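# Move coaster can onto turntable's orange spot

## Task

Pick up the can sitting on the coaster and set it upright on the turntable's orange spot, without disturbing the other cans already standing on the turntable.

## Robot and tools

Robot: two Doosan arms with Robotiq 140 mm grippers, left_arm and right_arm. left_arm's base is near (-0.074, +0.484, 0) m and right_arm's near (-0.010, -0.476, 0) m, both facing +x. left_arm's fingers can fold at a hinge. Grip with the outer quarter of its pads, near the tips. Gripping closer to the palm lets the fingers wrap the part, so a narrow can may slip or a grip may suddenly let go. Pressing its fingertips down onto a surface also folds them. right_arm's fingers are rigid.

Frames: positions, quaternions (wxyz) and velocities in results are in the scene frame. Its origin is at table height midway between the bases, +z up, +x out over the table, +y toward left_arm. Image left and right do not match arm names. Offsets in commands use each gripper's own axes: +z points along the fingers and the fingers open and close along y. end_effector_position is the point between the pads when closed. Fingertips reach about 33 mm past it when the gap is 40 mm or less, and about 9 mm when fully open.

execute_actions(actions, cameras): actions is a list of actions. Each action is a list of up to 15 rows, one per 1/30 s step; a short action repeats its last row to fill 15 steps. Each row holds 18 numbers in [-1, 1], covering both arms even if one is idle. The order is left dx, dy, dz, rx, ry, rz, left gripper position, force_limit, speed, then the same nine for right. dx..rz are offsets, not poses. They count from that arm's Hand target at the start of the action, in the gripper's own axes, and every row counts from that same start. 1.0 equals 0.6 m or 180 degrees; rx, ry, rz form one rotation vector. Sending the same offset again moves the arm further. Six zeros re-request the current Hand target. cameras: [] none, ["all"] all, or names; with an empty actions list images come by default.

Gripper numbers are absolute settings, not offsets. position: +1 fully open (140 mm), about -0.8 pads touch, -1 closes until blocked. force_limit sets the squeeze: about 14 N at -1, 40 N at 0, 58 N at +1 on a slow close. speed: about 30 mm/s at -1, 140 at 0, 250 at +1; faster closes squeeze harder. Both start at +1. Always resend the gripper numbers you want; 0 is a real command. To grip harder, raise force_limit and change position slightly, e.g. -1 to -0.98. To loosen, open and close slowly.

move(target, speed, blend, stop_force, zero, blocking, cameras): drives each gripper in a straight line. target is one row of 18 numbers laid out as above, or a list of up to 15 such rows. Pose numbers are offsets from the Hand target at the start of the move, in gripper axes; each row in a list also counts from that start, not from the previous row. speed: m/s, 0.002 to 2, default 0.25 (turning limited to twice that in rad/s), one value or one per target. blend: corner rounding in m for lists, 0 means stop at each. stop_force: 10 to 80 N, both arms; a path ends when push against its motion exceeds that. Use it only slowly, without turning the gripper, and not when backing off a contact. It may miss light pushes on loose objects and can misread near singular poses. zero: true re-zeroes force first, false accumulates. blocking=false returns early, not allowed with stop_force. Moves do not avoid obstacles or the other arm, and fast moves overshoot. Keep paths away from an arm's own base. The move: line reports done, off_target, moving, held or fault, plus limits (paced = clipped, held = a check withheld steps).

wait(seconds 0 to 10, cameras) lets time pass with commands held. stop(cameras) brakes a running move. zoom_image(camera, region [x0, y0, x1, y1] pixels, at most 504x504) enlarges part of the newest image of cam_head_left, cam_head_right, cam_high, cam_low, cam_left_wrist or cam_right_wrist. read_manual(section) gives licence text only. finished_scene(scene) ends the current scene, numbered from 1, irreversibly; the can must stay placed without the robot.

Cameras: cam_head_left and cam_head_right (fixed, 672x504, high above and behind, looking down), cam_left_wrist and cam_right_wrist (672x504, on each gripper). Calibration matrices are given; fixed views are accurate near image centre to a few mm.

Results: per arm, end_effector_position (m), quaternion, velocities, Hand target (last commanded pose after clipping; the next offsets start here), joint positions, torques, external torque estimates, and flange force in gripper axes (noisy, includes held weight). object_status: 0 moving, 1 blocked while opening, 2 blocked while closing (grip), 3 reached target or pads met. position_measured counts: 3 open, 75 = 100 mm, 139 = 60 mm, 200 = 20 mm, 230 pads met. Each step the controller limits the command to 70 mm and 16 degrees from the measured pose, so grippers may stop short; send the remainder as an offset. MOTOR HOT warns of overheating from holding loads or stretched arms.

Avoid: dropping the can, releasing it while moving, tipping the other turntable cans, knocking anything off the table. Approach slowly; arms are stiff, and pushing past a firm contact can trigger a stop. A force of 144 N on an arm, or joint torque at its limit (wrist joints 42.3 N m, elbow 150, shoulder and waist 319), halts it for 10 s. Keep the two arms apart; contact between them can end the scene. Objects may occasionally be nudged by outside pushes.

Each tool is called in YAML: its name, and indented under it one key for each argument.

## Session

execute_actions:
  actions: []

Scene clock: 0.00 s.
left_arm: end_effector_position=(+0.5755, +0.4947, +0.2456) position_measured=3 object_status=3 end_effector_quat_wxyz=(-0.030, +0.056, +0.997, -0.051) | right_arm: end_effector_position=(+0.7696, -0.3307, +0.2141) position_measured=3 object_status=3 end_effector_quat_wxyz=(-0.336, +0.242, +0.882, +0.225)
Joint positions: left_arm=[0 0.233 1.666 -0.101 1.312 -1.415] | right_arm=[-0.049 0.725 1.172 0.573 1.858 -1.128]
Joint velocities: within noise
Joint torques (N m): no reading
External joint torques (N m): no reading
Flange force (N): no reading
Hand target: left_arm +0.5755, +0.4947, +0.2456; -0.030, +0.056, +0.997, -0.051 | right_arm +0.7696, -0.3307, +0.2141; -0.336, +0.242, +0.882, +0.225
Tool commands: left_gripper/position=+1.0 left_gripper/force_limit=+1.0 left_gripper/speed=+1.0 right_gripper/position=+1.0 right_gripper/force_limit=+1.0 right_gripper/speed=+1.0
camera_calibration:
cam_left_wrist: T_world_to_cam=[[0.0880521, 0.994079, -0.0636713, -0.523149], [0.931898, -0.0596278, 0.357787, -0.602817], [0.351872, -0.090839, -0.93163, 0.211131], [0, 0, 0, 1]] pos_world=[0.533537, 0.503286, 0.379066]
cam_right_wrist: T_world_to_cam=[[0.575727, 0.784237, 0.231325, -0.220077], [0.736332, -0.374295, -0.563666, -0.540857], [-0.355464, 0.49485, -0.79295, 0.751809], [0, 0, 0, 1]] pos_world=[0.792195, -0.40188, 0.342193]

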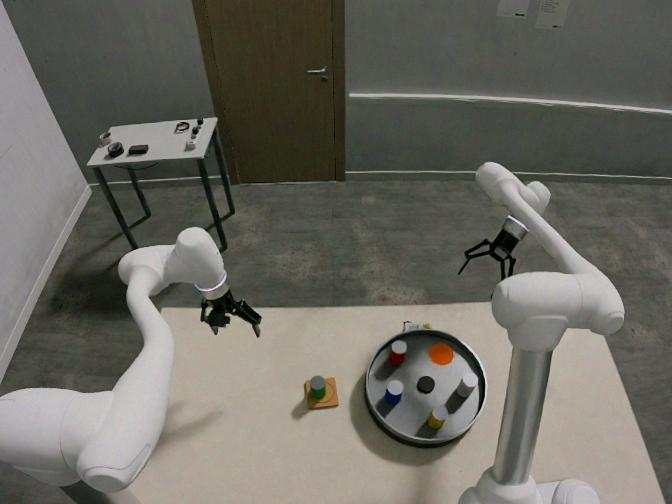

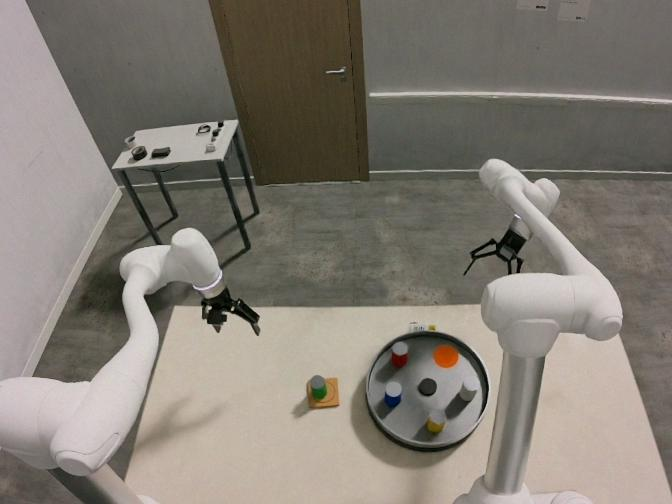

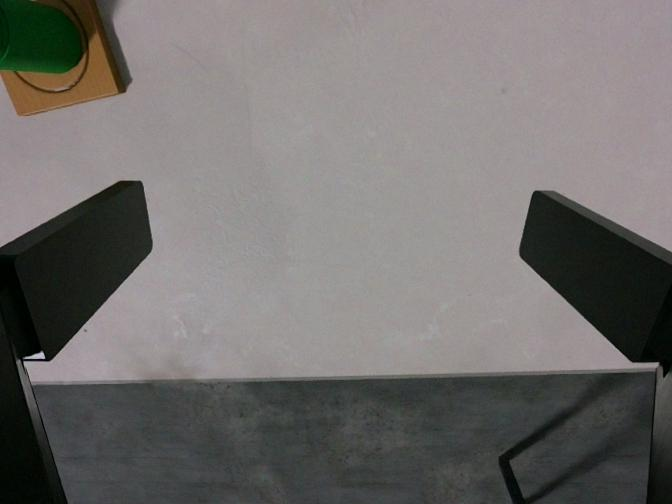

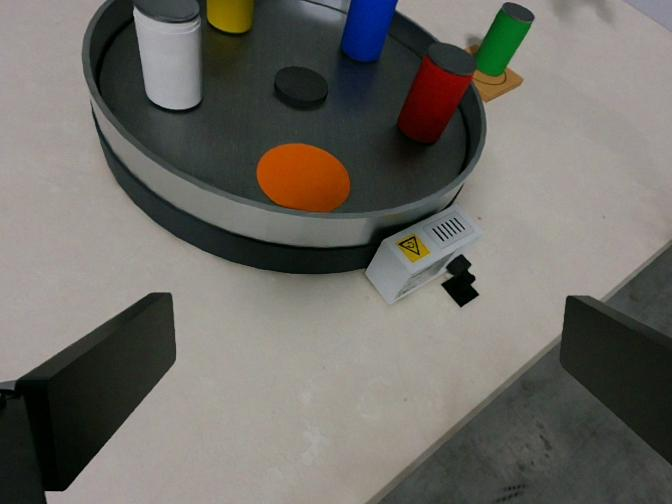

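zoom_image:
  camera: "cam_head_left"
  region: [280, 360, 360, 420]

zoom_image:
  camera: "cam_head_right"
  region: [280, 360, 360, 420]

wait:
  seconds: 0.03
  cameras: ["cam_head_left"]

zoom_image:
  camera: "cam_head_left"
  region: [355, 310, 505, 460]

Scaled by 6.300.

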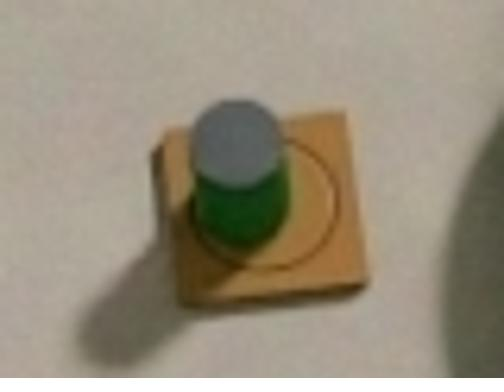

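Scaled by 6.300.

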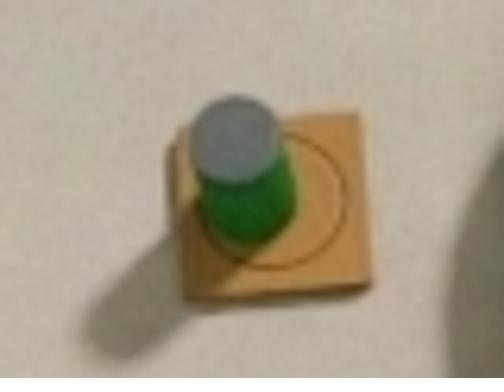

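Scene clock: 2.37 s.
left_arm: end_effector_position=(+0.5755, +0.4947, +0.2456) position_measured=3 object_status=3 end_effector_quat_wxyz=(-0.030, +0.056, +0.997, -0.051) | right_arm: end_effector_position=(+0.7696, -0.3307, +0.2141) position_measured=3 object_status=3 end_effector_quat_wxyz=(-0.336, +0.242, +0.882, +0.225)
Joint positions: left_arm=[0 0.233 1.666 -0.101 1.312 -1.415] | right_arm=[-0.049 0.725 1.172 0.573 1.858 -1.128]
Joint torques (N m): left_arm=[1.26 -66.08 -39.21 3.51 -0.15 0.33] | right_arm=[2.65 -114.46 -36.68 4.6 1.84 0.14]
External joint torques (N m): left_arm=[-1.37 2.18 -0.66 0.34 0.38 -0.33] | right_arm=[-2.56 5.63 -2.74 0.23 -0.36 -0.12]
Flange force (N): left_arm=[-5.0 -1.6 -0.5] | right_arm=[-12.8 6.9 -9.1]
Hand target: left_arm +0.5755, +0.4947, +0.2456; -0.030, +0.056, +0.997, -0.051 | right_arm +0.7696, -0.3307, +0.2141; -0.336, +0.242, +0.882, +0.225
Tool commands: left_gripper/position=+1.0 left_gripper/force_limit=+1.0 left_gripper/speed=+1.0 right_gripper/position=+1.0 right_gripper/force_limit=+1.0 right_gripper/speed=+1.0
wait: 0.03 s; at rest from the start
Images, in order (width x height): cam_head_left 672x504.

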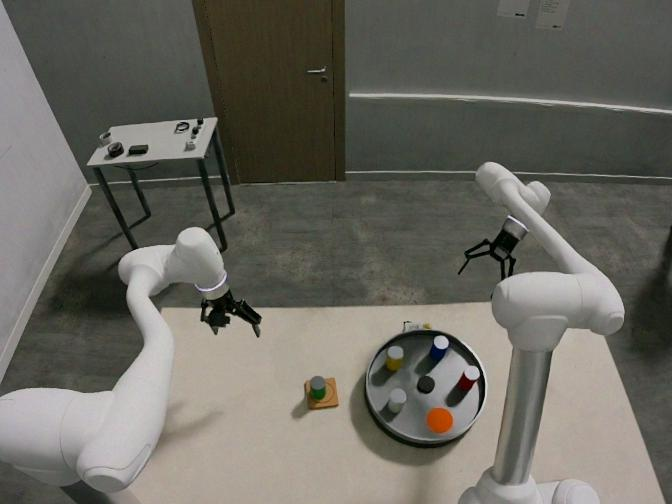

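Scaled by 3.360.

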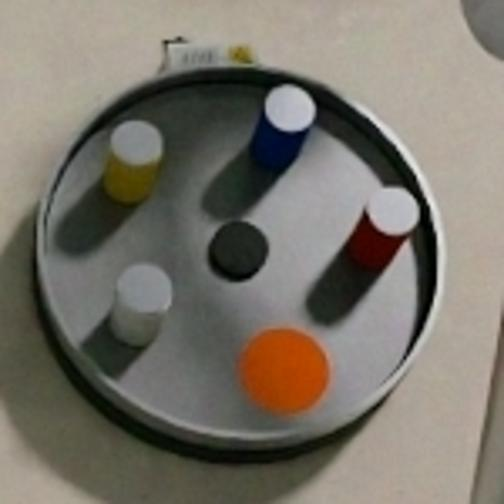

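move:
  target:
    - [0.1604, 0.43878, -0.03768, 0.00752, -0.01459, -0.1381, 1, 1, 1, 0.4128, 0.2634, 0.2350, 0.07458, -0.11137, -0.08021, 0.06, 1, 1]
    - [0.1604, 0.43878, -0.03768, 0.00752, -0.01459, -0.1381, 1, 1, 1, 0.58088, 0.44482, 0.79537, 0.14916, -0.22274, -0.16042, 0.06, 1, 1]
  speed: 0.45
  blend: [0.06, 0]
  blocking: false

wait:
  seconds: 3
  cameras: ["cam_right_wrist", "cam_head_left", "cam_head_right"]

zoom_image:
  camera: "cam_right_wrist"
  region: [150, 50, 550, 450]

Scene clock: 5.13 s.
left_arm: end_effector_position=(+0.5477, +0.6051, +0.2454) position_measured=3 object_status=3 end_effector_quat_wxyz=(-0.026, -0.033, +0.998, -0.054) end_effector_velocity=(-0.090, +0.364, +0.000) end_effector_angular_velocity=(+0.003, +0.001, +0.590) | right_arm: end_effector_position=(+0.7114, -0.2208, +0.2616) position_measured=122 object_status=0 end_effector_quat_wxyz=(-0.271, +0.193, +0.925, +0.183) end_effector_velocity=(-0.188, +0.355, +0.154) end_effector_angular_velocity=(-0.298, -0.466, +0.331)
Joint positions: left_arm=[0.175 0.208 1.697 -0.101 1.306 -1.419] | right_arm=[0.116 0.567 1.28 0.506 1.735 -1.104]
Joint velocities: left_arm=[0.589 -0.029 0.037 0.003 -0.007 -0.001] | right_arm=[0.575 -0.445 0.228 -0.227 -0.353 0.18]
Joint torques (N m): left_arm=[-2.54 -63.81 -39.21 3.41 0.11 0.34] | right_arm=[4.04 -104 -37.51 4.52 1.59 0.09]
External joint torques (N m): left_arm=[2.4 3.14 -0.63 0.46 0.12 -0.34] | right_arm=[-3.03 7.09 -2.44 0.4 -0.39 -0.08]
Flange force (N): left_arm=[-5.6 4.3 -0.2] | right_arm=[-14.6 7.0 -7.2]
Hand target: left_arm +0.5389, +0.6482, +0.2455; -0.024, -0.066, +0.996, -0.055 | right_arm +0.6912, -0.1788, +0.2792; -0.246, +0.177, +0.938, +0.166
Tool commands: left_gripper/position=+1.0 left_gripper/force_limit=+1.0 left_gripper/speed=+1.0 right_gripper/position=+0.06 right_gripper/force_limit=+1.0 right_gripper/speed=+1.0
Off the commanded pose: left_arm 0.167 m, 15 deg | right_arm 0.528 m, 45 deg.
move: running; path passed 0 of 2 targets

Scene clock: 6.67 s.
left_arm: end_effector_position=(+0.5103, +0.7682, +0.2455) position_measured=3 object_status=3 end_effector_quat_wxyz=(-0.019, -0.161, +0.985, -0.056) | right_arm: end_effector_position=(+0.4642, +0.2410, +0.2002) position_measured=122 object_status=3 end_effector_quat_wxyz=(+0.000, +0.000, +1.000, +0.000)
Joint positions: left_arm=[0.436 0.233 1.665 -0.101 1.312 -1.416] | right_arm=[0.977 0.543 1.301 0 1.297 -0.624]
Joint torques (N m): left_arm=[1.32 -66.15 -39.36 3.44 -0.14 0.43] | right_arm=[2.32 -101.11 -37.98 4.03 0.25 0.09]
External joint torques (N m): left_arm=[-1.25 1.95 -0.61 0.43 0.37 -0.43] | right_arm=[-2.44 7.33 -2.42 0.16 -0.23 -0.09]
Flange force (N): left_arm=[-4.6 -1.6 -0.6] | right_arm=[-12.2 13.1 0.9]
Hand target: left_arm +0.5103, +0.7682, +0.2455; -0.019, -0.161, +0.985, -0.056 | right_arm +0.4641, +0.2411, +0.2001; +0.000, +0.000, +1.000, +0.000
Tool commands: left_gripper/position=+1.0 left_gripper/force_limit=+1.0 left_gripper/speed=+1.0 right_gripper/position=+0.06 right_gripper/force_limit=+1.0 right_gripper/speed=+1.0
Off the commanded pose: left_arm 0.000 m, 0 deg | right_arm 0.000 m, 0 deg.
earlier move: done
wait: 1.53 of 3 s (the move ended)
camera_calibration:
cam_right_wrist: T_world_to_cam=[[0.000801961, 0.999989, -0.00461476, -0.227346], [0.982382, 0.000074604, 0.186886, -0.464581], [0.186885, -0.00468333, -0.982371, 0.255851], [0, 0, 0, 1]] pos_world=[0.408764, 0.228576, 0.337115]
Images, in order (width x height): cam_head_left 672x504, cam_head_right 672x504, cam_right_wrist 672x504.

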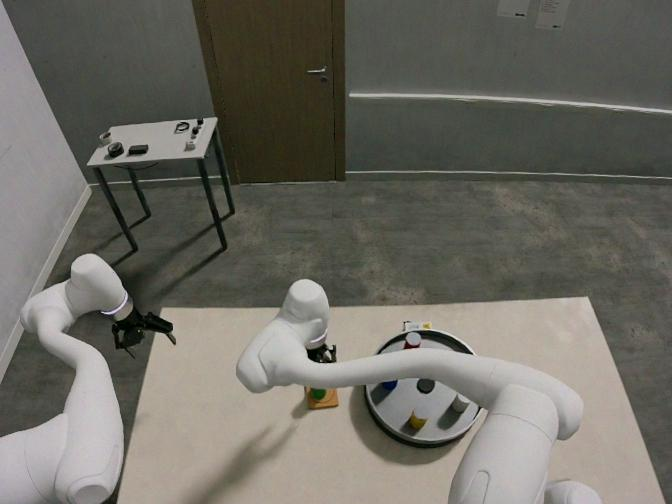

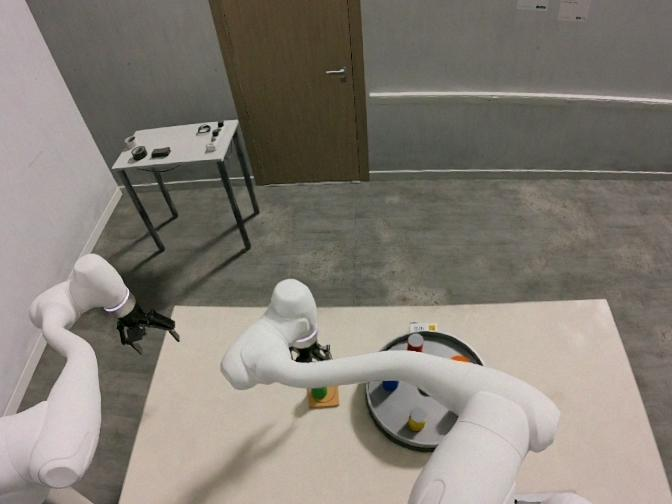

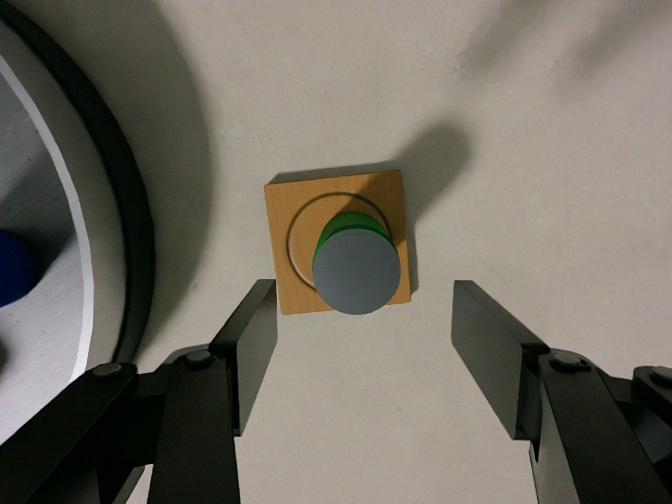

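Scaled by 1.260.

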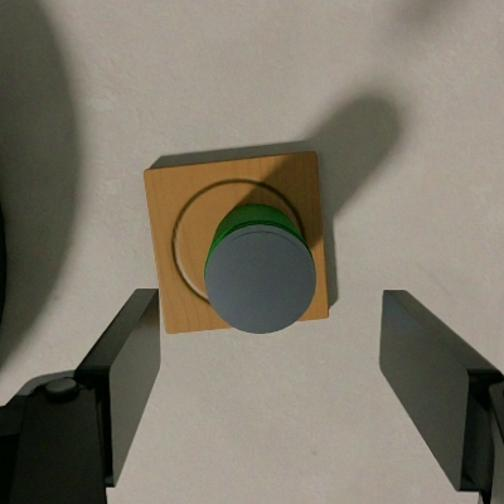

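move:
  target:
    - [0, 0, 0, 0, 0, 0, 1, 1, 1, -0.0045, -0.0040, 0.19683, 0, 0, 0, 0.06, 1, 1]
    - [0, 0, 0, 0, 0, 0, 1, 1, 1, -0.0045, -0.0040, 0.19683, 0, 0, 0, -1, -1, -1]
  speed: 0.25
  cameras: ["cam_right_wrist", "cam_head_left"]

zoom_image:
  camera: "cam_right_wrist"
  region: [150, 50, 550, 450]

Scene clock: 10.53 s.
left_arm: end_effector_position=(+0.5103, +0.7682, +0.2455) position_measured=3 object_status=3 end_effector_quat_wxyz=(-0.019, -0.161, +0.985, -0.056) | right_arm: end_effector_position=(+0.4669, +0.2388, +0.0820) position_measured=151 object_status=2 end_effector_quat_wxyz=(+0.000, +0.000, +1.000, +0.000)
Joint positions: left_arm=[0.436 0.233 1.665 -0.101 1.312 -1.416] | right_arm=[0.973 0.612 1.414 0 1.115 -0.628]
Joint torques (N m): left_arm=[1.5 -65.9 -39.23 3.4 -0.1 0.36] | right_arm=[2.77 -97.74 -32.32 3.82 0.16 0.08]
External joint torques (N m): left_arm=[-1.56 1.58 -0.7 0.46 0.33 -0.37] | right_arm=[-2.86 -0.11 -5.6 0.11 -0.14 -0.08]
Flange force (N): left_arm=[-4.2 -2.1 -0.7] | right_arm=[-10.4 9.4 -4.1]
Hand target: left_arm +0.5103, +0.7682, +0.2455; -0.019, -0.161, +0.985, -0.056 | right_arm +0.4669, +0.2387, +0.0820; +0.000, +0.000, +1.000, +0.000
Off the commanded pose: left_arm 0.000 m, 0 deg | right_arm 0.000 m, 0 deg.
move: done
camera_calibration:
cam_right_wrist: T_world_to_cam=[[0.000625607, 0.999989, -0.00475219, -0.22549], [0.982382, 0.000273525, 0.186884, -0.445207], [0.186883, -0.00478538, -0.982371, 0.139341], [0, 0, 0, 1]] pos_world=[0.411464, 0.226276, 0.219015]
Images, in order (width x height): cam_head_left 672x504, cam_right_wrist 672x504.

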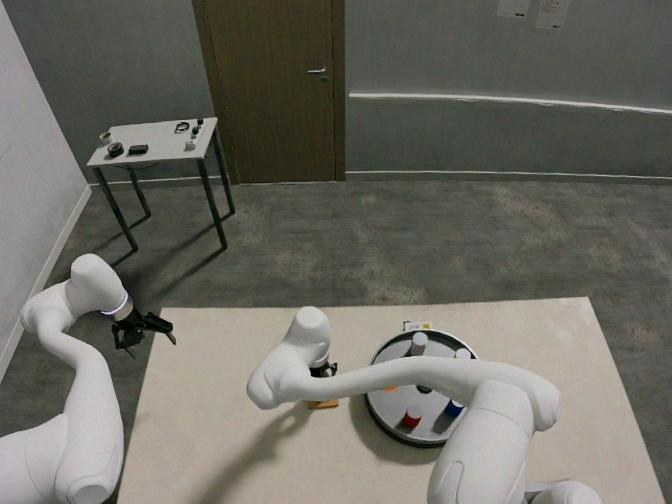

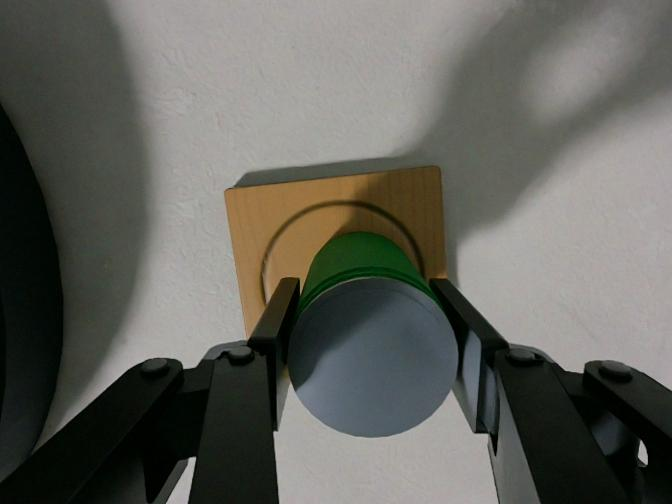

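Scaled by 1.260.

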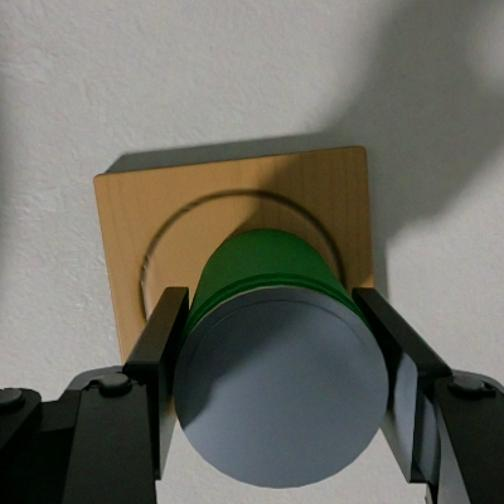

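move:
  target:
    - [0, 0, 0, 0, 0, 0, 1, 1, 1, 0, 0, -0.23333, 0, 0, 0, -1, -1, -1]
    - [0, 0, 0, 0, 0, 0, 1, 1, 1, -0.0670, -0.2670, -0.26567, 0, 0, 0, -1, -1, -1]
  speed: [0.25, 0.35]
  blend: [0.03, 0]
  blocking: false

wait:
  seconds: 3
  cameras: ["cam_right_wrist", "cam_head_left"]

wait:
  seconds: 0.5
  cameras: ["cam_right_wrist", "cam_head_left"]

Scene clock: 12.63 s.
left_arm: end_effector_position=(+0.5103, +0.7682, +0.2455) position_measured=3 object_status=3 end_effector_quat_wxyz=(-0.019, -0.161, +0.985, -0.056) | right_arm: end_effector_position=(+0.4667, +0.2385, +0.1730) position_measured=151 object_status=2 end_effector_quat_wxyz=(+0.001, +0.000, +1.000, +0.001) end_effector_velocity=(-0.001, +0.000, +0.248) end_effector_angular_velocity=(+0.002, -0.001, +0.002)
Joint positions: left_arm=[0.436 0.233 1.665 -0.101 1.312 -1.416] | right_arm=[0.973 0.555 1.333 0 1.252 -0.628]
Joint velocities: left_arm=[within noise] | right_arm=[0.001 -0.13 -0.257 0 0.384 -0.001]
Joint torques (N m): left_arm=[1.13 -65.98 -39.1 3.41 -0.15 0.4] | right_arm=[2.74 -101.96 -38.52 3.93 0.04 0.13]
External joint torques (N m): left_arm=[-1.17 1.81 -0.84 0.46 0.38 -0.4] | right_arm=[-2.73 7.89 -1.3 0.21 -0.03 -0.13]
Flange force (N): left_arm=[-4.8 -1.5 -1.0] | right_arm=[-11.4 11.1 2.7]
Hand target: left_arm +0.5103, +0.7682, +0.2455; -0.019, -0.161, +0.985, -0.056 | right_arm +0.4668, +0.2387, +0.1933; +0.000, +0.000, +1.000, +0.000
Tool commands: left_gripper/position=+1.0 left_gripper/force_limit=+1.0 left_gripper/speed=+1.0 right_gripper/position=-1.0 right_gripper/force_limit=-1.0 right_gripper/speed=-1.0
Off the commanded pose: left_arm 0.000 m, 0 deg | right_arm 0.179 m, 0 deg.
move: running; path passed 0 of 2 targets

Scene clock: 13.60 s.
left_arm: end_effector_position=(+0.5103, +0.7682, +0.2455) position_measured=3 object_status=3 end_effector_quat_wxyz=(-0.019, -0.161, +0.985, -0.056) | right_arm: end_effector_position=(+0.5069, +0.0785, +0.2413) position_measured=151 object_status=2 end_effector_quat_wxyz=(+0.000, +0.000, +1.000, +0.000)
Joint positions: left_arm=[0.436 0.233 1.665 -0.101 1.312 -1.416] | right_arm=[0.806 0.364 1.493 0 1.283 -0.796]
Joint torques (N m): left_arm=[1.42 -65.7 -39.31 3.49 -0.19 0.42] | right_arm=[2.73 -83.91 -38.81 4.04 0.29 0.16]
External joint torques (N m): left_arm=[-1.52 1.64 -0.62 0.37 0.42 -0.42] | right_arm=[-2.72 6.6 -1.55 0.14 -0.26 -0.16]
Flange force (N): left_arm=[-4.2 -2.1 -0.7] | right_arm=[-11.9 7.1 1.6]
Hand target: left_arm +0.5103, +0.7682, +0.2455; -0.019, -0.161, +0.985, -0.056 | right_arm +0.5069, +0.0784, +0.2414; +0.000, +0.000, +1.000, +0.000
Tool commands: left_gripper/position=+1.0 left_gripper/force_limit=+1.0 left_gripper/speed=+1.0 right_gripper/position=-1.0 right_gripper/force_limit=-1.0 right_gripper/speed=-1.0
Off the commanded pose: left_arm 0.000 m, 0 deg | right_arm 0.000 m, 0 deg.
earlier move: done
wait: 0.97 of 3 s (the move ended)
camera_calibration:
cam_right_wrist: T_world_to_cam=[[0.000526335, 0.999988, -0.00477214, -0.0645086], [0.982382, 0.000374773, 0.186883, -0.514217], [0.186882, -0.00478643, -0.982371, 0.287493], [0, 0, 0, 1]] pos_world=[0.451464, 0.0660766, 0.378215]
Images, in order (width x height): cam_head_left 672x504, cam_right_wrist 672x504.

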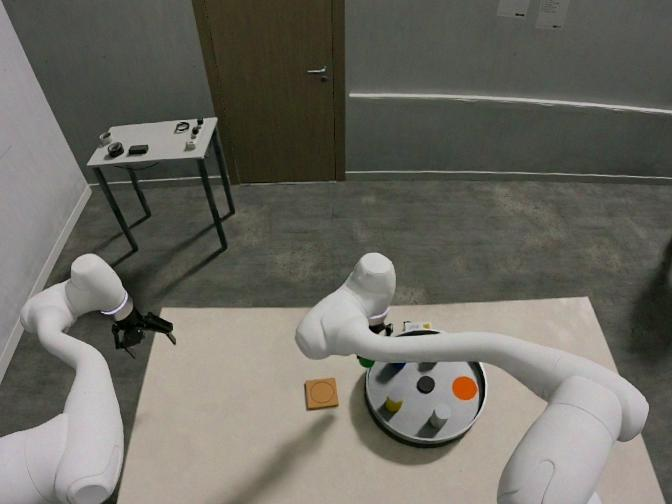

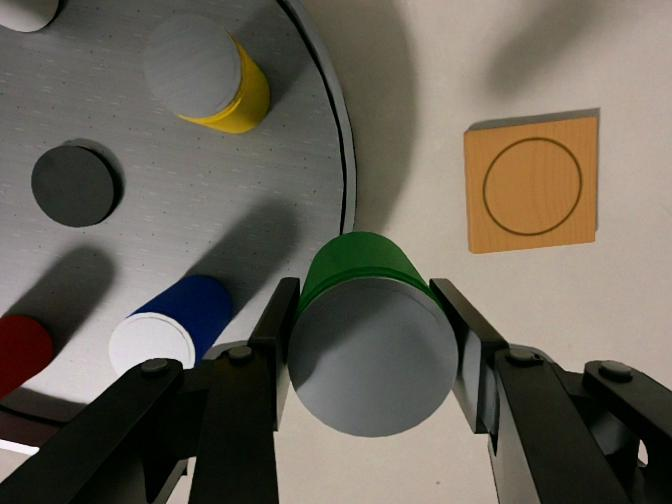

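Scene clock: 14.10 s.
left_arm: end_effector_position=(+0.5103, +0.7682, +0.2455) position_measured=3 object_status=3 end_effector_quat_wxyz=(-0.019, -0.161, +0.985, -0.056) | right_arm: end_effector_position=(+0.5069, +0.0784, +0.2414) position_measured=151 object_status=2 end_effector_quat_wxyz=(+0.000, +0.000, +1.000, +0.000)
Joint positions: left_arm=[0.436 0.233 1.665 -0.101 1.312 -1.416] | right_arm=[0.806 0.364 1.493 0 1.283 -0.796]
Joint torques (N m): left_arm=[1.77 -66.02 -39.15 3.54 -0.18 0.39] | right_arm=[2.93 -83.59 -38.78 3.98 0.27 0.14]
External joint torques (N m): left_arm=[-1.94 1.62 -0.85 0.32 0.41 -0.4] | right_arm=[-2.99 6.57 -1.52 0.19 -0.25 -0.14]
Flange force (N): left_arm=[-4.6 -2.7 -1.0] | right_arm=[-12.0 6.8 1.6]
Hand target: left_arm +0.5103, +0.7682, +0.2455; -0.019, -0.161, +0.985, -0.056 | right_arm +0.5069, +0.0784, +0.2414; +0.000, +0.000, +1.000, +0.000
Tool commands: left_gripper/position=+1.0 left_gripper/force_limit=+1.0 left_gripper/speed=+1.0 right_gripper/position=-1.0 right_gripper/force_limit=-1.0 right_gripper/speed=-1.0
Off the commanded pose: left_arm 0.000 m, 0 deg | right_arm 0.000 m, 0 deg.
wait: 0.50 s; at rest by 0.17 s
camera_calibration:
cam_right_wrist: T_world_to_cam=[[0.000624365, 0.999989, -0.00475244, -0.0644596], [0.982382, 0.000274792, 0.186884, -0.514229], [0.186883, -0.00478539, -0.982371, 0.287591], [0, 0, 0, 1]] pos_world=[0.451464, 0.0659764, 0.378315]
Images, in order (width x height): cam_head_left 672x504, cam_right_wrist 672x504.

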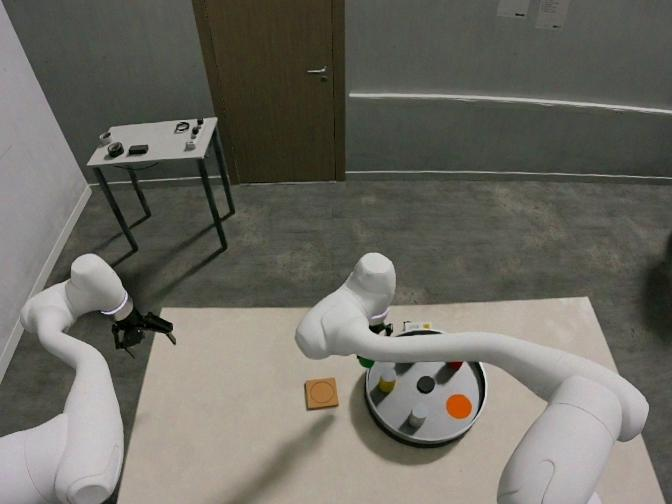

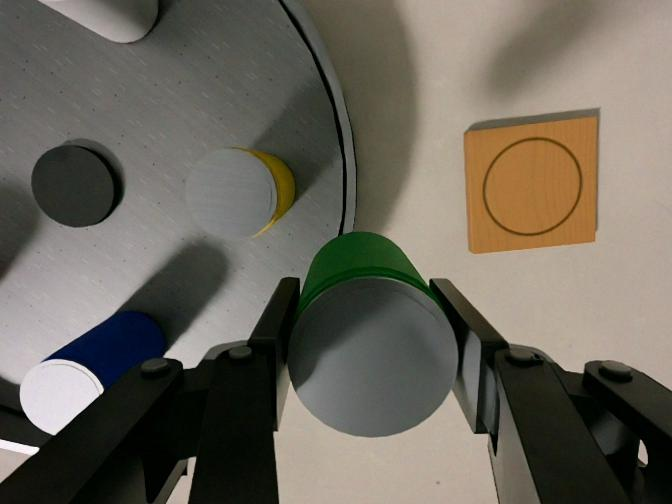

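move:
  target: [0, 0, 0, 0, 0, 0, 1, 1, 1, -0.01595, -0.13807, 0, 0, 0, 0, -1, -1, -1]
  speed: 0.02
  blocking: false
  cameras: ["cam_head_left"]

Scene clock: 16.17 s.
left_arm: end_effector_position=(+0.5103, +0.7682, +0.2455) position_measured=3 object_status=3 end_effector_quat_wxyz=(-0.019, -0.161, +0.985, -0.056) | right_arm: end_effector_position=(+0.5079, +0.0700, +0.2414) position_measured=151 object_status=2 end_effector_quat_wxyz=(+0.000, +0.000, +1.000, +0.000) end_effector_velocity=(+0.003, -0.020, +0.000) end_effector_angular_velocity=(+0.000, -0.001, +0.000)
Joint positions: left_arm=[0.436 0.233 1.665 -0.101 1.312 -1.416] | right_arm=[0.797 0.356 1.505 0 1.28 -0.805]
Joint velocities: left_arm=[within noise] | right_arm=[-0.021 -0.02 0.028 -0.001 -0.008 -0.021]
Joint torques (N m): left_arm=[1.7 -65.94 -39.24 3.43 -0.16 0.37] | right_arm=[4.05 -83.41 -39.48 4.03 0.35 0.18]
External joint torques (N m): left_arm=[-1.84 1.56 -0.77 0.44 0.39 -0.37] | right_arm=[-4 6.64 -0.89 0.15 -0.32 -0.18]
Flange force (N): left_arm=[-4.4 -2.5 -0.9] | right_arm=[-12.1 4.7 2.5]
Hand target: left_arm +0.5103, +0.7682, +0.2455; -0.019, -0.161, +0.985, -0.056 | right_arm +0.5081, +0.0686, +0.2414; +0.000, +0.000, +1.000, +0.000
Tool commands: left_gripper/position=+1.0 left_gripper/force_limit=+1.0 left_gripper/speed=+1.0 right_gripper/position=-1.0 right_gripper/force_limit=-1.0 right_gripper/speed=-1.0
Off the commanded pose: left_arm 0.000 m, 0 deg | right_arm 0.075 m, 0 deg.
move: running
Images, in order (width x height): cam_head_left 672x504.

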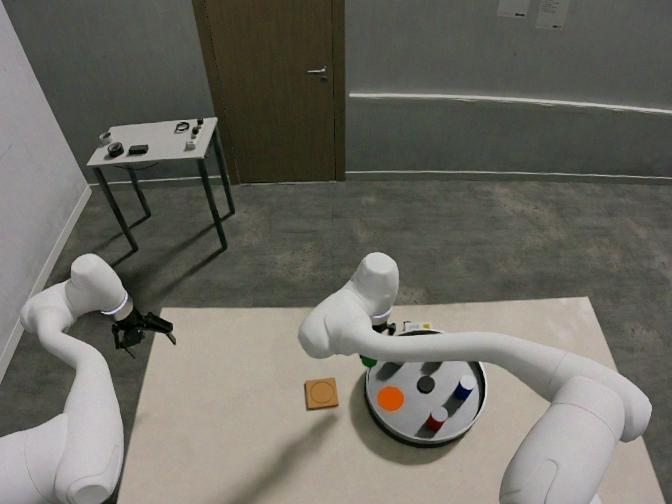

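wait:
  seconds: 10

wait:
  seconds: 2.69

execute_actions:
  actions:
    - [[0,0,0,0,0,0,1,1,1,-0.0002,-0.0001,0.0004,0,0,0,-1,-1,-1],[0,0,0,0,0,0,1,1,1,-0.0010,-0.0004,0.0015,0,0,0,-1,-1,-1],[0,0,0,0,0,0,1,1,1,-0.0021,-0.0009,0.0034,0,0,0,-1,-1,-1],[0,0,0,0,0,0,1,1,1,-0.0038,-0.0017,0.0061,0,0,0,-1,-1,-1],[0,0,0,0,0,0,1,1,1,-0.0059,-0.0026,0.0094,0,0,0,-1,-1,-1],[0,0,0,0,0,0,1,1,1,-0.0085,-0.0038,0.0134,0,0,0,-1,-1,-1],[0,0,0,0,0,0,1,1,1,-0.0115,-0.0053,0.0181,0,0,0,-1,-1,-1],[0,0,0,0,0,0,1,1,1,-0.0150,-0.0070,0.0235,0,0,0,-1,-1,-1],[0,0,0,0,0,0,1,1,1,-0.0189,-0.0091,0.0294,0,0,0,-1,-1,-1],[0,0,0,0,0,0,1,1,1,-0.0232,-0.0114,0.0358,0,0,0,-1,-1,-1],[0,0,0,0,0,0,1,1,1,-0.0279,-0.0141,0.0428,0,0,0,-1,-1,-1],[0,0,0,0,0,0,1,1,1,-0.0329,-0.0173,0.0502,0,0,0,-1,-1,-1],[0,0,0,0,0,0,1,1,1,-0.0384,-0.0208,0.0579,0,0,0,-1,-1,-1],[0,0,0,0,0,0,1,1,1,-0.0441,-0.0248,0.0660,0,0,0,-1,-1,-1],[0,0,0,0,0,0,1,1,1,-0.0501,-0.0292,0.0744,0,0,0,-1,-1,-1]]
    - [[0,0,0,0,0,0,1,1,1,-0.0061,-0.0048,0.0085,0,0,0,-1,-1,-1],[0,0,0,0,0,0,1,1,1,-0.0120,-0.0099,0.0172,0,0,0,-1,-1,-1],[0,0,0,0,0,0,1,1,1,-0.0177,-0.0151,0.0260,0,0,0,-1,-1,-1],[0,0,0,0,0,0,1,1,1,-0.0233,-0.0205,0.0347,0,0,0,-1,-1,-1],[0,0,0,0,0,0,1,1,1,-0.0286,-0.0261,0.0434,0,0,0,-1,-1,-1],[0,0,0,0,0,0,1,1,1,-0.0338,-0.0319,0.0519,0,0,0,-1,-1,-1],[0,0,0,0,0,0,1,1,1,-0.0388,-0.0379,0.0603,0,0,0,-1,-1,-1],[0,0,0,0,0,0,1,1,1,-0.0435,-0.0440,0.0684,0,0,0,-1,-1,-1],[0,0,0,0,0,0,1,1,1,-0.0481,-0.0502,0.0761,0,0,0,-1,-1,-1],[0,0,0,0,0,0,1,1,1,-0.0524,-0.0567,0.0835,0,0,0,-1,-1,-1],[0,0,0,0,0,0,1,1,1,-0.0566,-0.0632,0.0905,0,0,0,-1,-1,-1],[0,0,0,0,0,0,1,1,1,-0.0605,-0.0699,0.0969,0,0,0,-1,-1,-1],[0,0,0,0,0,0,1,1,1,-0.0641,-0.0768,0.1028,0,0,0,-1,-1,-1],[0,0,0,0,0,0,1,1,1,-0.0676,-0.0837,0.1082,0,0,0,-1,-1,-1],[0,0,0,0,0,0,1,1,1,-0.0708,-0.0908,0.1129,0,0,0,-1,-1,-1]]
    - [[0,0,0,0,0,0,1,1,1,-0.0030,-0.0072,0.0040,0,0,0,-1,-1,-1],[0,0,0,0,0,0,1,1,1,-0.0057,-0.0144,0.0074,0,0,0,-1,-1,-1],[0,0,0,0,0,0,1,1,1,-0.0081,-0.0218,0.0100,0,0,0,-1,-1,-1],[0,0,0,0,0,0,1,1,1,-0.0104,-0.0292,0.0119,0,0,0,-1,-1,-1],[0,0,0,0,0,0,1,1,1,-0.0123,-0.0367,0.0131,0,0,0,-1,-1,-1],[0,0,0,0,0,0,1,1,1,-0.0140,-0.0443,0.0134,0,0,0,-1,-1,-1],[0,0,0,0,0,0,1,1,1,-0.0155,-0.0519,0.0134,0,0,0,-1,-1,-1],[0,0,0,0,0,0,1,1,1,-0.0167,-0.0596,0.0134,0,0,0,-1,-1,-1],[0,0,0,0,0,0,1,1,1,-0.0176,-0.0673,0.0134,0,0,0,-1,-1,-1],[0,0,0,0,0,0,1,1,1,-0.0183,-0.0750,0.0134,0,0,0,-1,-1,-1],[0,0,0,0,0,0,1,1,1,-0.0187,-0.0828,0.0134,0,0,0,0.15,1,1],[0,0,0,0,0,0,1,1,1,-0.0189,-0.0905,0.0134,0,0,0,0.15,1,1],[0,0,0,0,0,0,1,1,1,-0.0187,-0.0983,0.0134,0,0,0,0.15,1,1],[0,0,0,0,0,0,1,1,1,-0.0184,-0.1060,0.0134,0,0,0,0.15,1,1],[0,0,0,0,0,0,1,1,1,-0.0177,-0.1137,0.0134,0,0,0,0.15,1,1]]
    - [[0,0,0,0,0,0,1,1,1,0.0009,-0.0077,0,0,0,0,0.15,1,1],[0,0,0,0,0,0,1,1,1,0.0021,-0.0154,0,0,0,0,0.15,1,1],[0,0,0,0,0,0,1,1,1,0.0035,-0.0230,0,0,0,0,0.15,1,1],[0,0,0,0,0,0,1,1,1,0.0051,-0.0306,0,0,0,0,0.15,1,1],[0,0,0,0,0,0,1,1,1,0.0071,-0.0381,0,0,0,0,0.15,1,1],[0,0,0,0,0,0,1,1,1,0.0093,-0.0455,0,0,0,0,0.15,1,1],[0,0,0,0,0,0,1,1,1,0.0117,-0.0529,-0.0007,0,0,0,0.15,1,1],[0,0,0,0,0,0,1,1,1,0.0144,-0.0602,-0.0027,0,0,0,0.15,1,1],[0,0,0,0,0,0,1,1,1,0.0173,-0.0674,-0.0060,0,0,0,0.15,1,1],[0,0,0,0,0,0,1,1,1,0.0205,-0.0744,-0.0106,0,0,0,0.15,1,1],[0,0,0,0,0,0,1,1,1,0.0239,-0.0814,-0.0165,0,0,0,0.15,1,1],[0,0,0,0,0,0,1,1,1,0.0275,-0.0883,-0.0234,0,0,0,0.15,1,1],[0,0,0,0,0,0,1,1,1,0.0314,-0.0950,-0.0314,0,0,0,0.15,1,1],[0,0,0,0,0,0,1,1,1,0.0355,-0.1016,-0.0403,0,0,0,0.15,1,1],[0,0,0,0,0,0,1,1,1,0.0398,-0.1080,-0.0500,0,0,0,0.15,1,1]]
    - [[0,0,0,0,0,0,1,1,1,0.0045,-0.0063,-0.0104,0,0,0,0.15,1,1],[0,0,0,0,0,0,1,1,1,0.0093,-0.0124,-0.0213,0,0,0,0.15,1,1],[0,0,0,0,0,0,1,1,1,0.0142,-0.0184,-0.0326,0,0,0,0.15,1,1],[0,0,0,0,0,0,1,1,1,0.0194,-0.0242,-0.0442,0,0,0,0.15,1,1],[0,0,0,0,0,0,1,1,1,0.0247,-0.0299,-0.0558,0,0,0,0.15,1,1],[0,0,0,0,0,0,1,1,1,0.0302,-0.0353,-0.0674,0,0,0,0.15,1,1],[0,0,0,0,0,0,1,1,1,0.0357,-0.0403,-0.0787,0,0,0,0.15,1,1],[0,0,0,0,0,0,1,1,1,0.0408,-0.0448,-0.0896,0,0,0,0.15,1,1],[0,0,0,0,0,0,1,1,1,0.0456,-0.0487,-0.1000,0,0,0,0.15,1,1],[0,0,0,0,0,0,1,1,1,0.0499,-0.0520,-0.1097,0,0,0,0.15,1,1],[0,0,0,0,0,0,1,1,1,0.0538,-0.0549,-0.1186,0,0,0,0.15,1,1],[0,0,0,0,0,0,1,1,1,0.0572,-0.0574,-0.1266,0,0,0,0.15,1,1],[0,0,0,0,0,0,1,1,1,0.0602,-0.0594,-0.1335,0,0,0,0.15,1,1],[0,0,0,0,0,0,1,1,1,0.0626,-0.0610,-0.1394,0,0,0,0.15,1,1],[0,0,0,0,0,0,1,1,1,0.0645,-0.0622,-0.1440,0,0,0,0.15,1,1]]
    - [[0,0,0,0,0,0,1,1,1,0.0014,-0.0009,-0.0033,0,0,0,0.15,1,1],[0,0,0,0,0,0,1,1,1,0.0022,-0.0014,-0.0054,0,0,0,0.15,1,1],[0,0,0,0,0,0,1,1,1,0.0025,-0.0016,-0.0060,0,0,0,0.15,1,1]]
  cameras: ["cam_head_left", "cam_head_right", "cam_right_wrist"]

zoom_image:
  camera: "cam_head_left"
  region: [355, 310, 505, 460]

zoom_image:
  camera: "cam_head_right"
  region: [355, 310, 505, 460]

Scene clock: 20.07 s.
left_arm: end_effector_position=(+0.5103, +0.7682, +0.2455) position_measured=3 object_status=3 end_effector_quat_wxyz=(-0.019, -0.161, +0.985, -0.056) | right_arm: end_effector_position=(+0.5165, -0.0044, +0.2413) position_measured=151 object_status=2 end_effector_quat_wxyz=(+0.000, +0.000, +1.000, +0.000)
Joint positions: left_arm=[0.436 0.233 1.665 -0.101 1.312 -1.416] | right_arm=[0.713 0.285 1.602 0 1.254 -0.889]
Joint torques (N m): left_arm=[1.57 -66.03 -39.1 3.44 -0.09 0.35] | right_arm=[2.56 -75.21 -38.53 4.01 0.33 0.15]
External joint torques (N m): left_arm=[-1.66 1.9 -0.81 0.42 0.33 -0.36] | right_arm=[-2.52 5.9 -1.49 0.14 -0.3 -0.15]
Flange force (N): left_arm=[-4.9 -2.1 -0.7] | right_arm=[-11.3 5.0 1.7]
Hand target: left_arm +0.5103, +0.7682, +0.2455; -0.019, -0.161, +0.985, -0.056 | right_arm +0.5165, -0.0044, +0.2413; +0.000, +0.000, +1.000, +0.000
Tool commands: left_gripper/position=+1.0 left_gripper/force_limit=+1.0 left_gripper/speed=+1.0 right_gripper/position=-1.0 right_gripper/force_limit=-1.0 right_gripper/speed=-1.0
Off the commanded pose: left_arm 0.000 m, 0 deg | right_arm 0.000 m, 0 deg.
earlier move: done
wait: 2.53 of 10 s (the move ended)

Scene clock: 22.77 s.
left_arm: end_effector_position=(+0.5103, +0.7682, +0.2455) position_measured=3 object_status=3 end_effector_quat_wxyz=(-0.019, -0.161, +0.985, -0.056) | right_arm: end_effector_position=(+0.5165, -0.0044, +0.2413) position_measured=151 object_status=2 end_effector_quat_wxyz=(+0.000, +0.000, +1.000, +0.000)
Joint positions: left_arm=[0.436 0.233 1.665 -0.101 1.312 -1.416] | right_arm=[0.713 0.285 1.602 0 1.254 -0.889]
Joint torques (N m): left_arm=[1.55 -65.87 -39.23 3.45 -0.2 0.35] | right_arm=[2.6 -75.28 -38.38 3.94 0.3 0.12]
External joint torques (N m): left_arm=[-1.56 1.59 -0.79 0.43 0.42 -0.35] | right_arm=[-2.7 6.49 -1.51 0.19 -0.27 -0.12]
Flange force (N): left_arm=[-4.4 -2.1 -1.0] | right_arm=[-12.1 5.5 1.9]
Hand target: left_arm +0.5103, +0.7682, +0.2455; -0.019, -0.161, +0.985, -0.056 | right_arm +0.5165, -0.0044, +0.2413; +0.000, +0.000, +1.000, +0.000
Tool commands: left_gripper/position=+1.0 left_gripper/force_limit=+1.0 left_gripper/speed=+1.0 right_gripper/position=-1.0 right_gripper/force_limit=-1.0 right_gripper/speed=-1.0
Off the commanded pose: left_arm 0.000 m, 0 deg | right_arm 0.000 m, 0 deg.
wait: 2.70 s; at rest by 0.17 s

Scene clock: 25.97 s.
left_arm: end_effector_position=(+0.5103, +0.7682, +0.2455) position_measured=3 object_status=3 end_effector_quat_wxyz=(-0.019, -0.161, +0.985, -0.056) | right_arm: end_effector_position=(+0.5355, -0.2477, +0.2407) position_measured=110 object_status=3 end_effector_quat_wxyz=(+0.000, +0.000, +1.000, +0.000)
Joint positions: left_arm=[0.436 0.233 1.665 -0.101 1.312 -1.416] | right_arm=[0.369 0.107 1.821 0 1.212 -1.233]
Joint torques (N m): left_arm=[1.48 -65.91 -39.14 3.46 -0.23 0.32] | right_arm=[2.75 -54.4 -37.1 3.88 0.24 0.09]
External joint torques (N m): left_arm=[-1.51 1.53 -0.9 0.42 0.46 -0.32] | right_arm=[-2.95 4.27 -2.24 0.18 -0.21 -0.09]
External joint torques at the end of the 2nd action: left_arm=[-1.31 1.9 -0.66 0.4 0.37 -0.38] | right_arm=[-4.32 5.66 -0.78 0.16 -0.2 -0.32]
External joint torques at the end of the 3rd action: left_arm=[-1.96 1.46 -0.86 0.38 0.36 -0.34] | right_arm=[-2.81 6.03 -2.9 0.17 -0.11 0.05]
External joint torques at the end of the 4th action: left_arm=[-1.29 1.48 -0.97 0.46 0.42 -0.4] | right_arm=[-2.37 4.27 -2.69 0.18 -0.56 -0.28]
External joint torques at the end of the 5th action: left_arm=[-1.54 1.28 -0.62 0.45 0.35 -0.35] | right_arm=[0.85 4.42 -2.82 0.23 -0.26 -0.2]
Flange force (N): left_arm=[-4.5 -1.9 -1.2] | right_arm=[-11.5 -0.8 0.1]
Flange force at the end of the 2nd action (N): left_arm=[-4.6 -1.7 -0.6] | right_arm=[-11.3 0.0 3.9]
Flange force at the end of the 3rd action (N): left_arm=[-4.4 -2.7 -1.0] | right_arm=[-14.3 3.5 2.6]
Flange force at the end of the 4th action (N): left_arm=[-4.5 -1.7 -1.3] | right_arm=[-11.6 0.9 2.0]
Flange force at the end of the 5th action (N): left_arm=[-3.6 -2.2 -0.8] | right_arm=[-10.5 5.6 -0.2]
Hand target: left_arm +0.5103, +0.7682, +0.2455; -0.019, -0.161, +0.985, -0.056 | right_arm +0.5355, -0.2477, +0.2407; +0.000, +0.000, +1.000, +0.000
Off the commanded pose: left_arm 0.000 m, 0 deg | right_arm 0.000 m, 0 deg.
camera_calibration:
cam_right_wrist: T_world_to_cam=[[0.000624365, 0.999989, -0.00475244, 0.261616], [0.982382, 0.000274792, 0.186884, -0.542124], [0.186883, -0.00478539, -0.982371, 0.280096], [0, 0, 0, 1]] pos_world=[0.480064, -0.260124, 0.377715]
Images, in order (width x height): cam_head_left 672x504, cam_head_right 672x504, cam_right_wrist 672x504.

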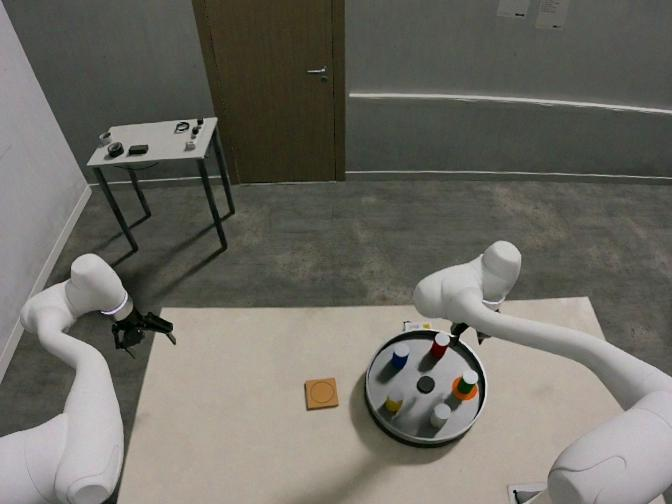

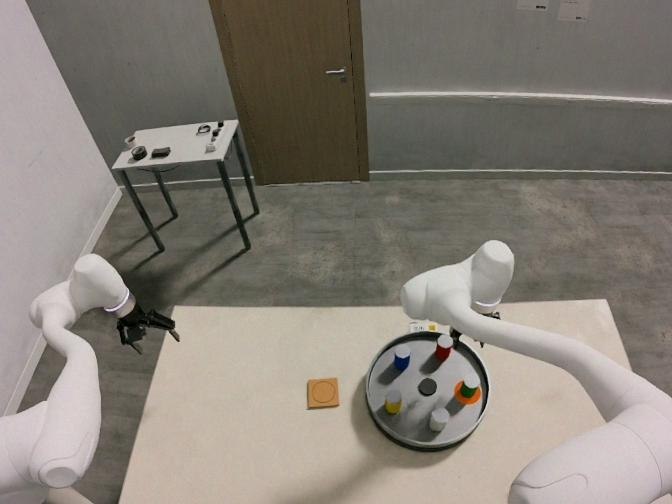

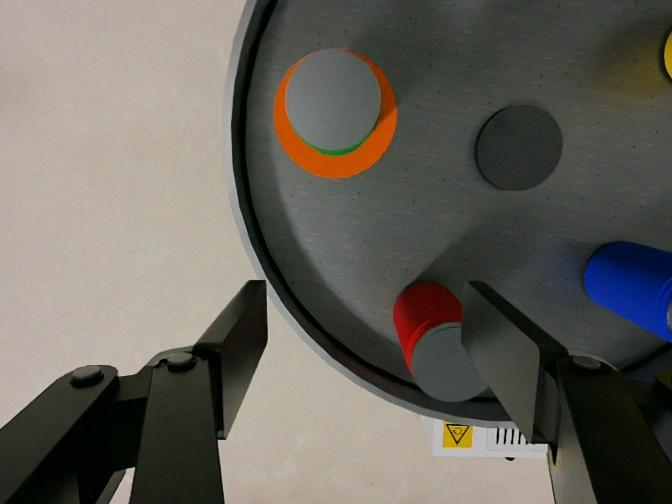

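Scaled by 3.360.

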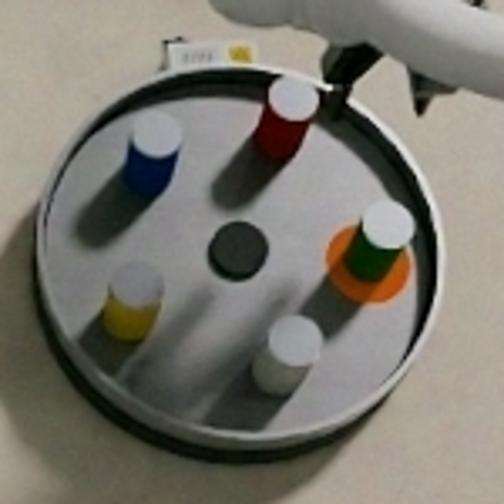

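Scaled by 3.360.

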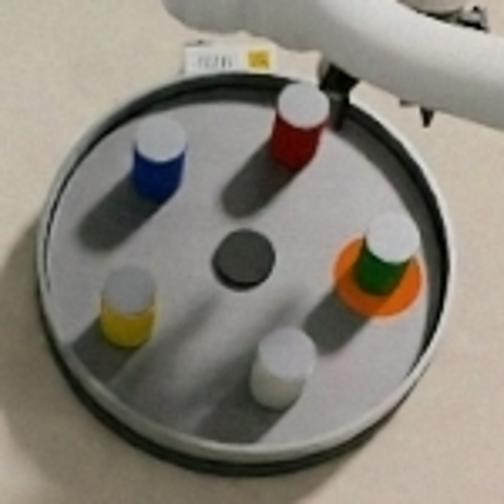

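finished_scene:
  scene: 2

The scene is finished: the task was done.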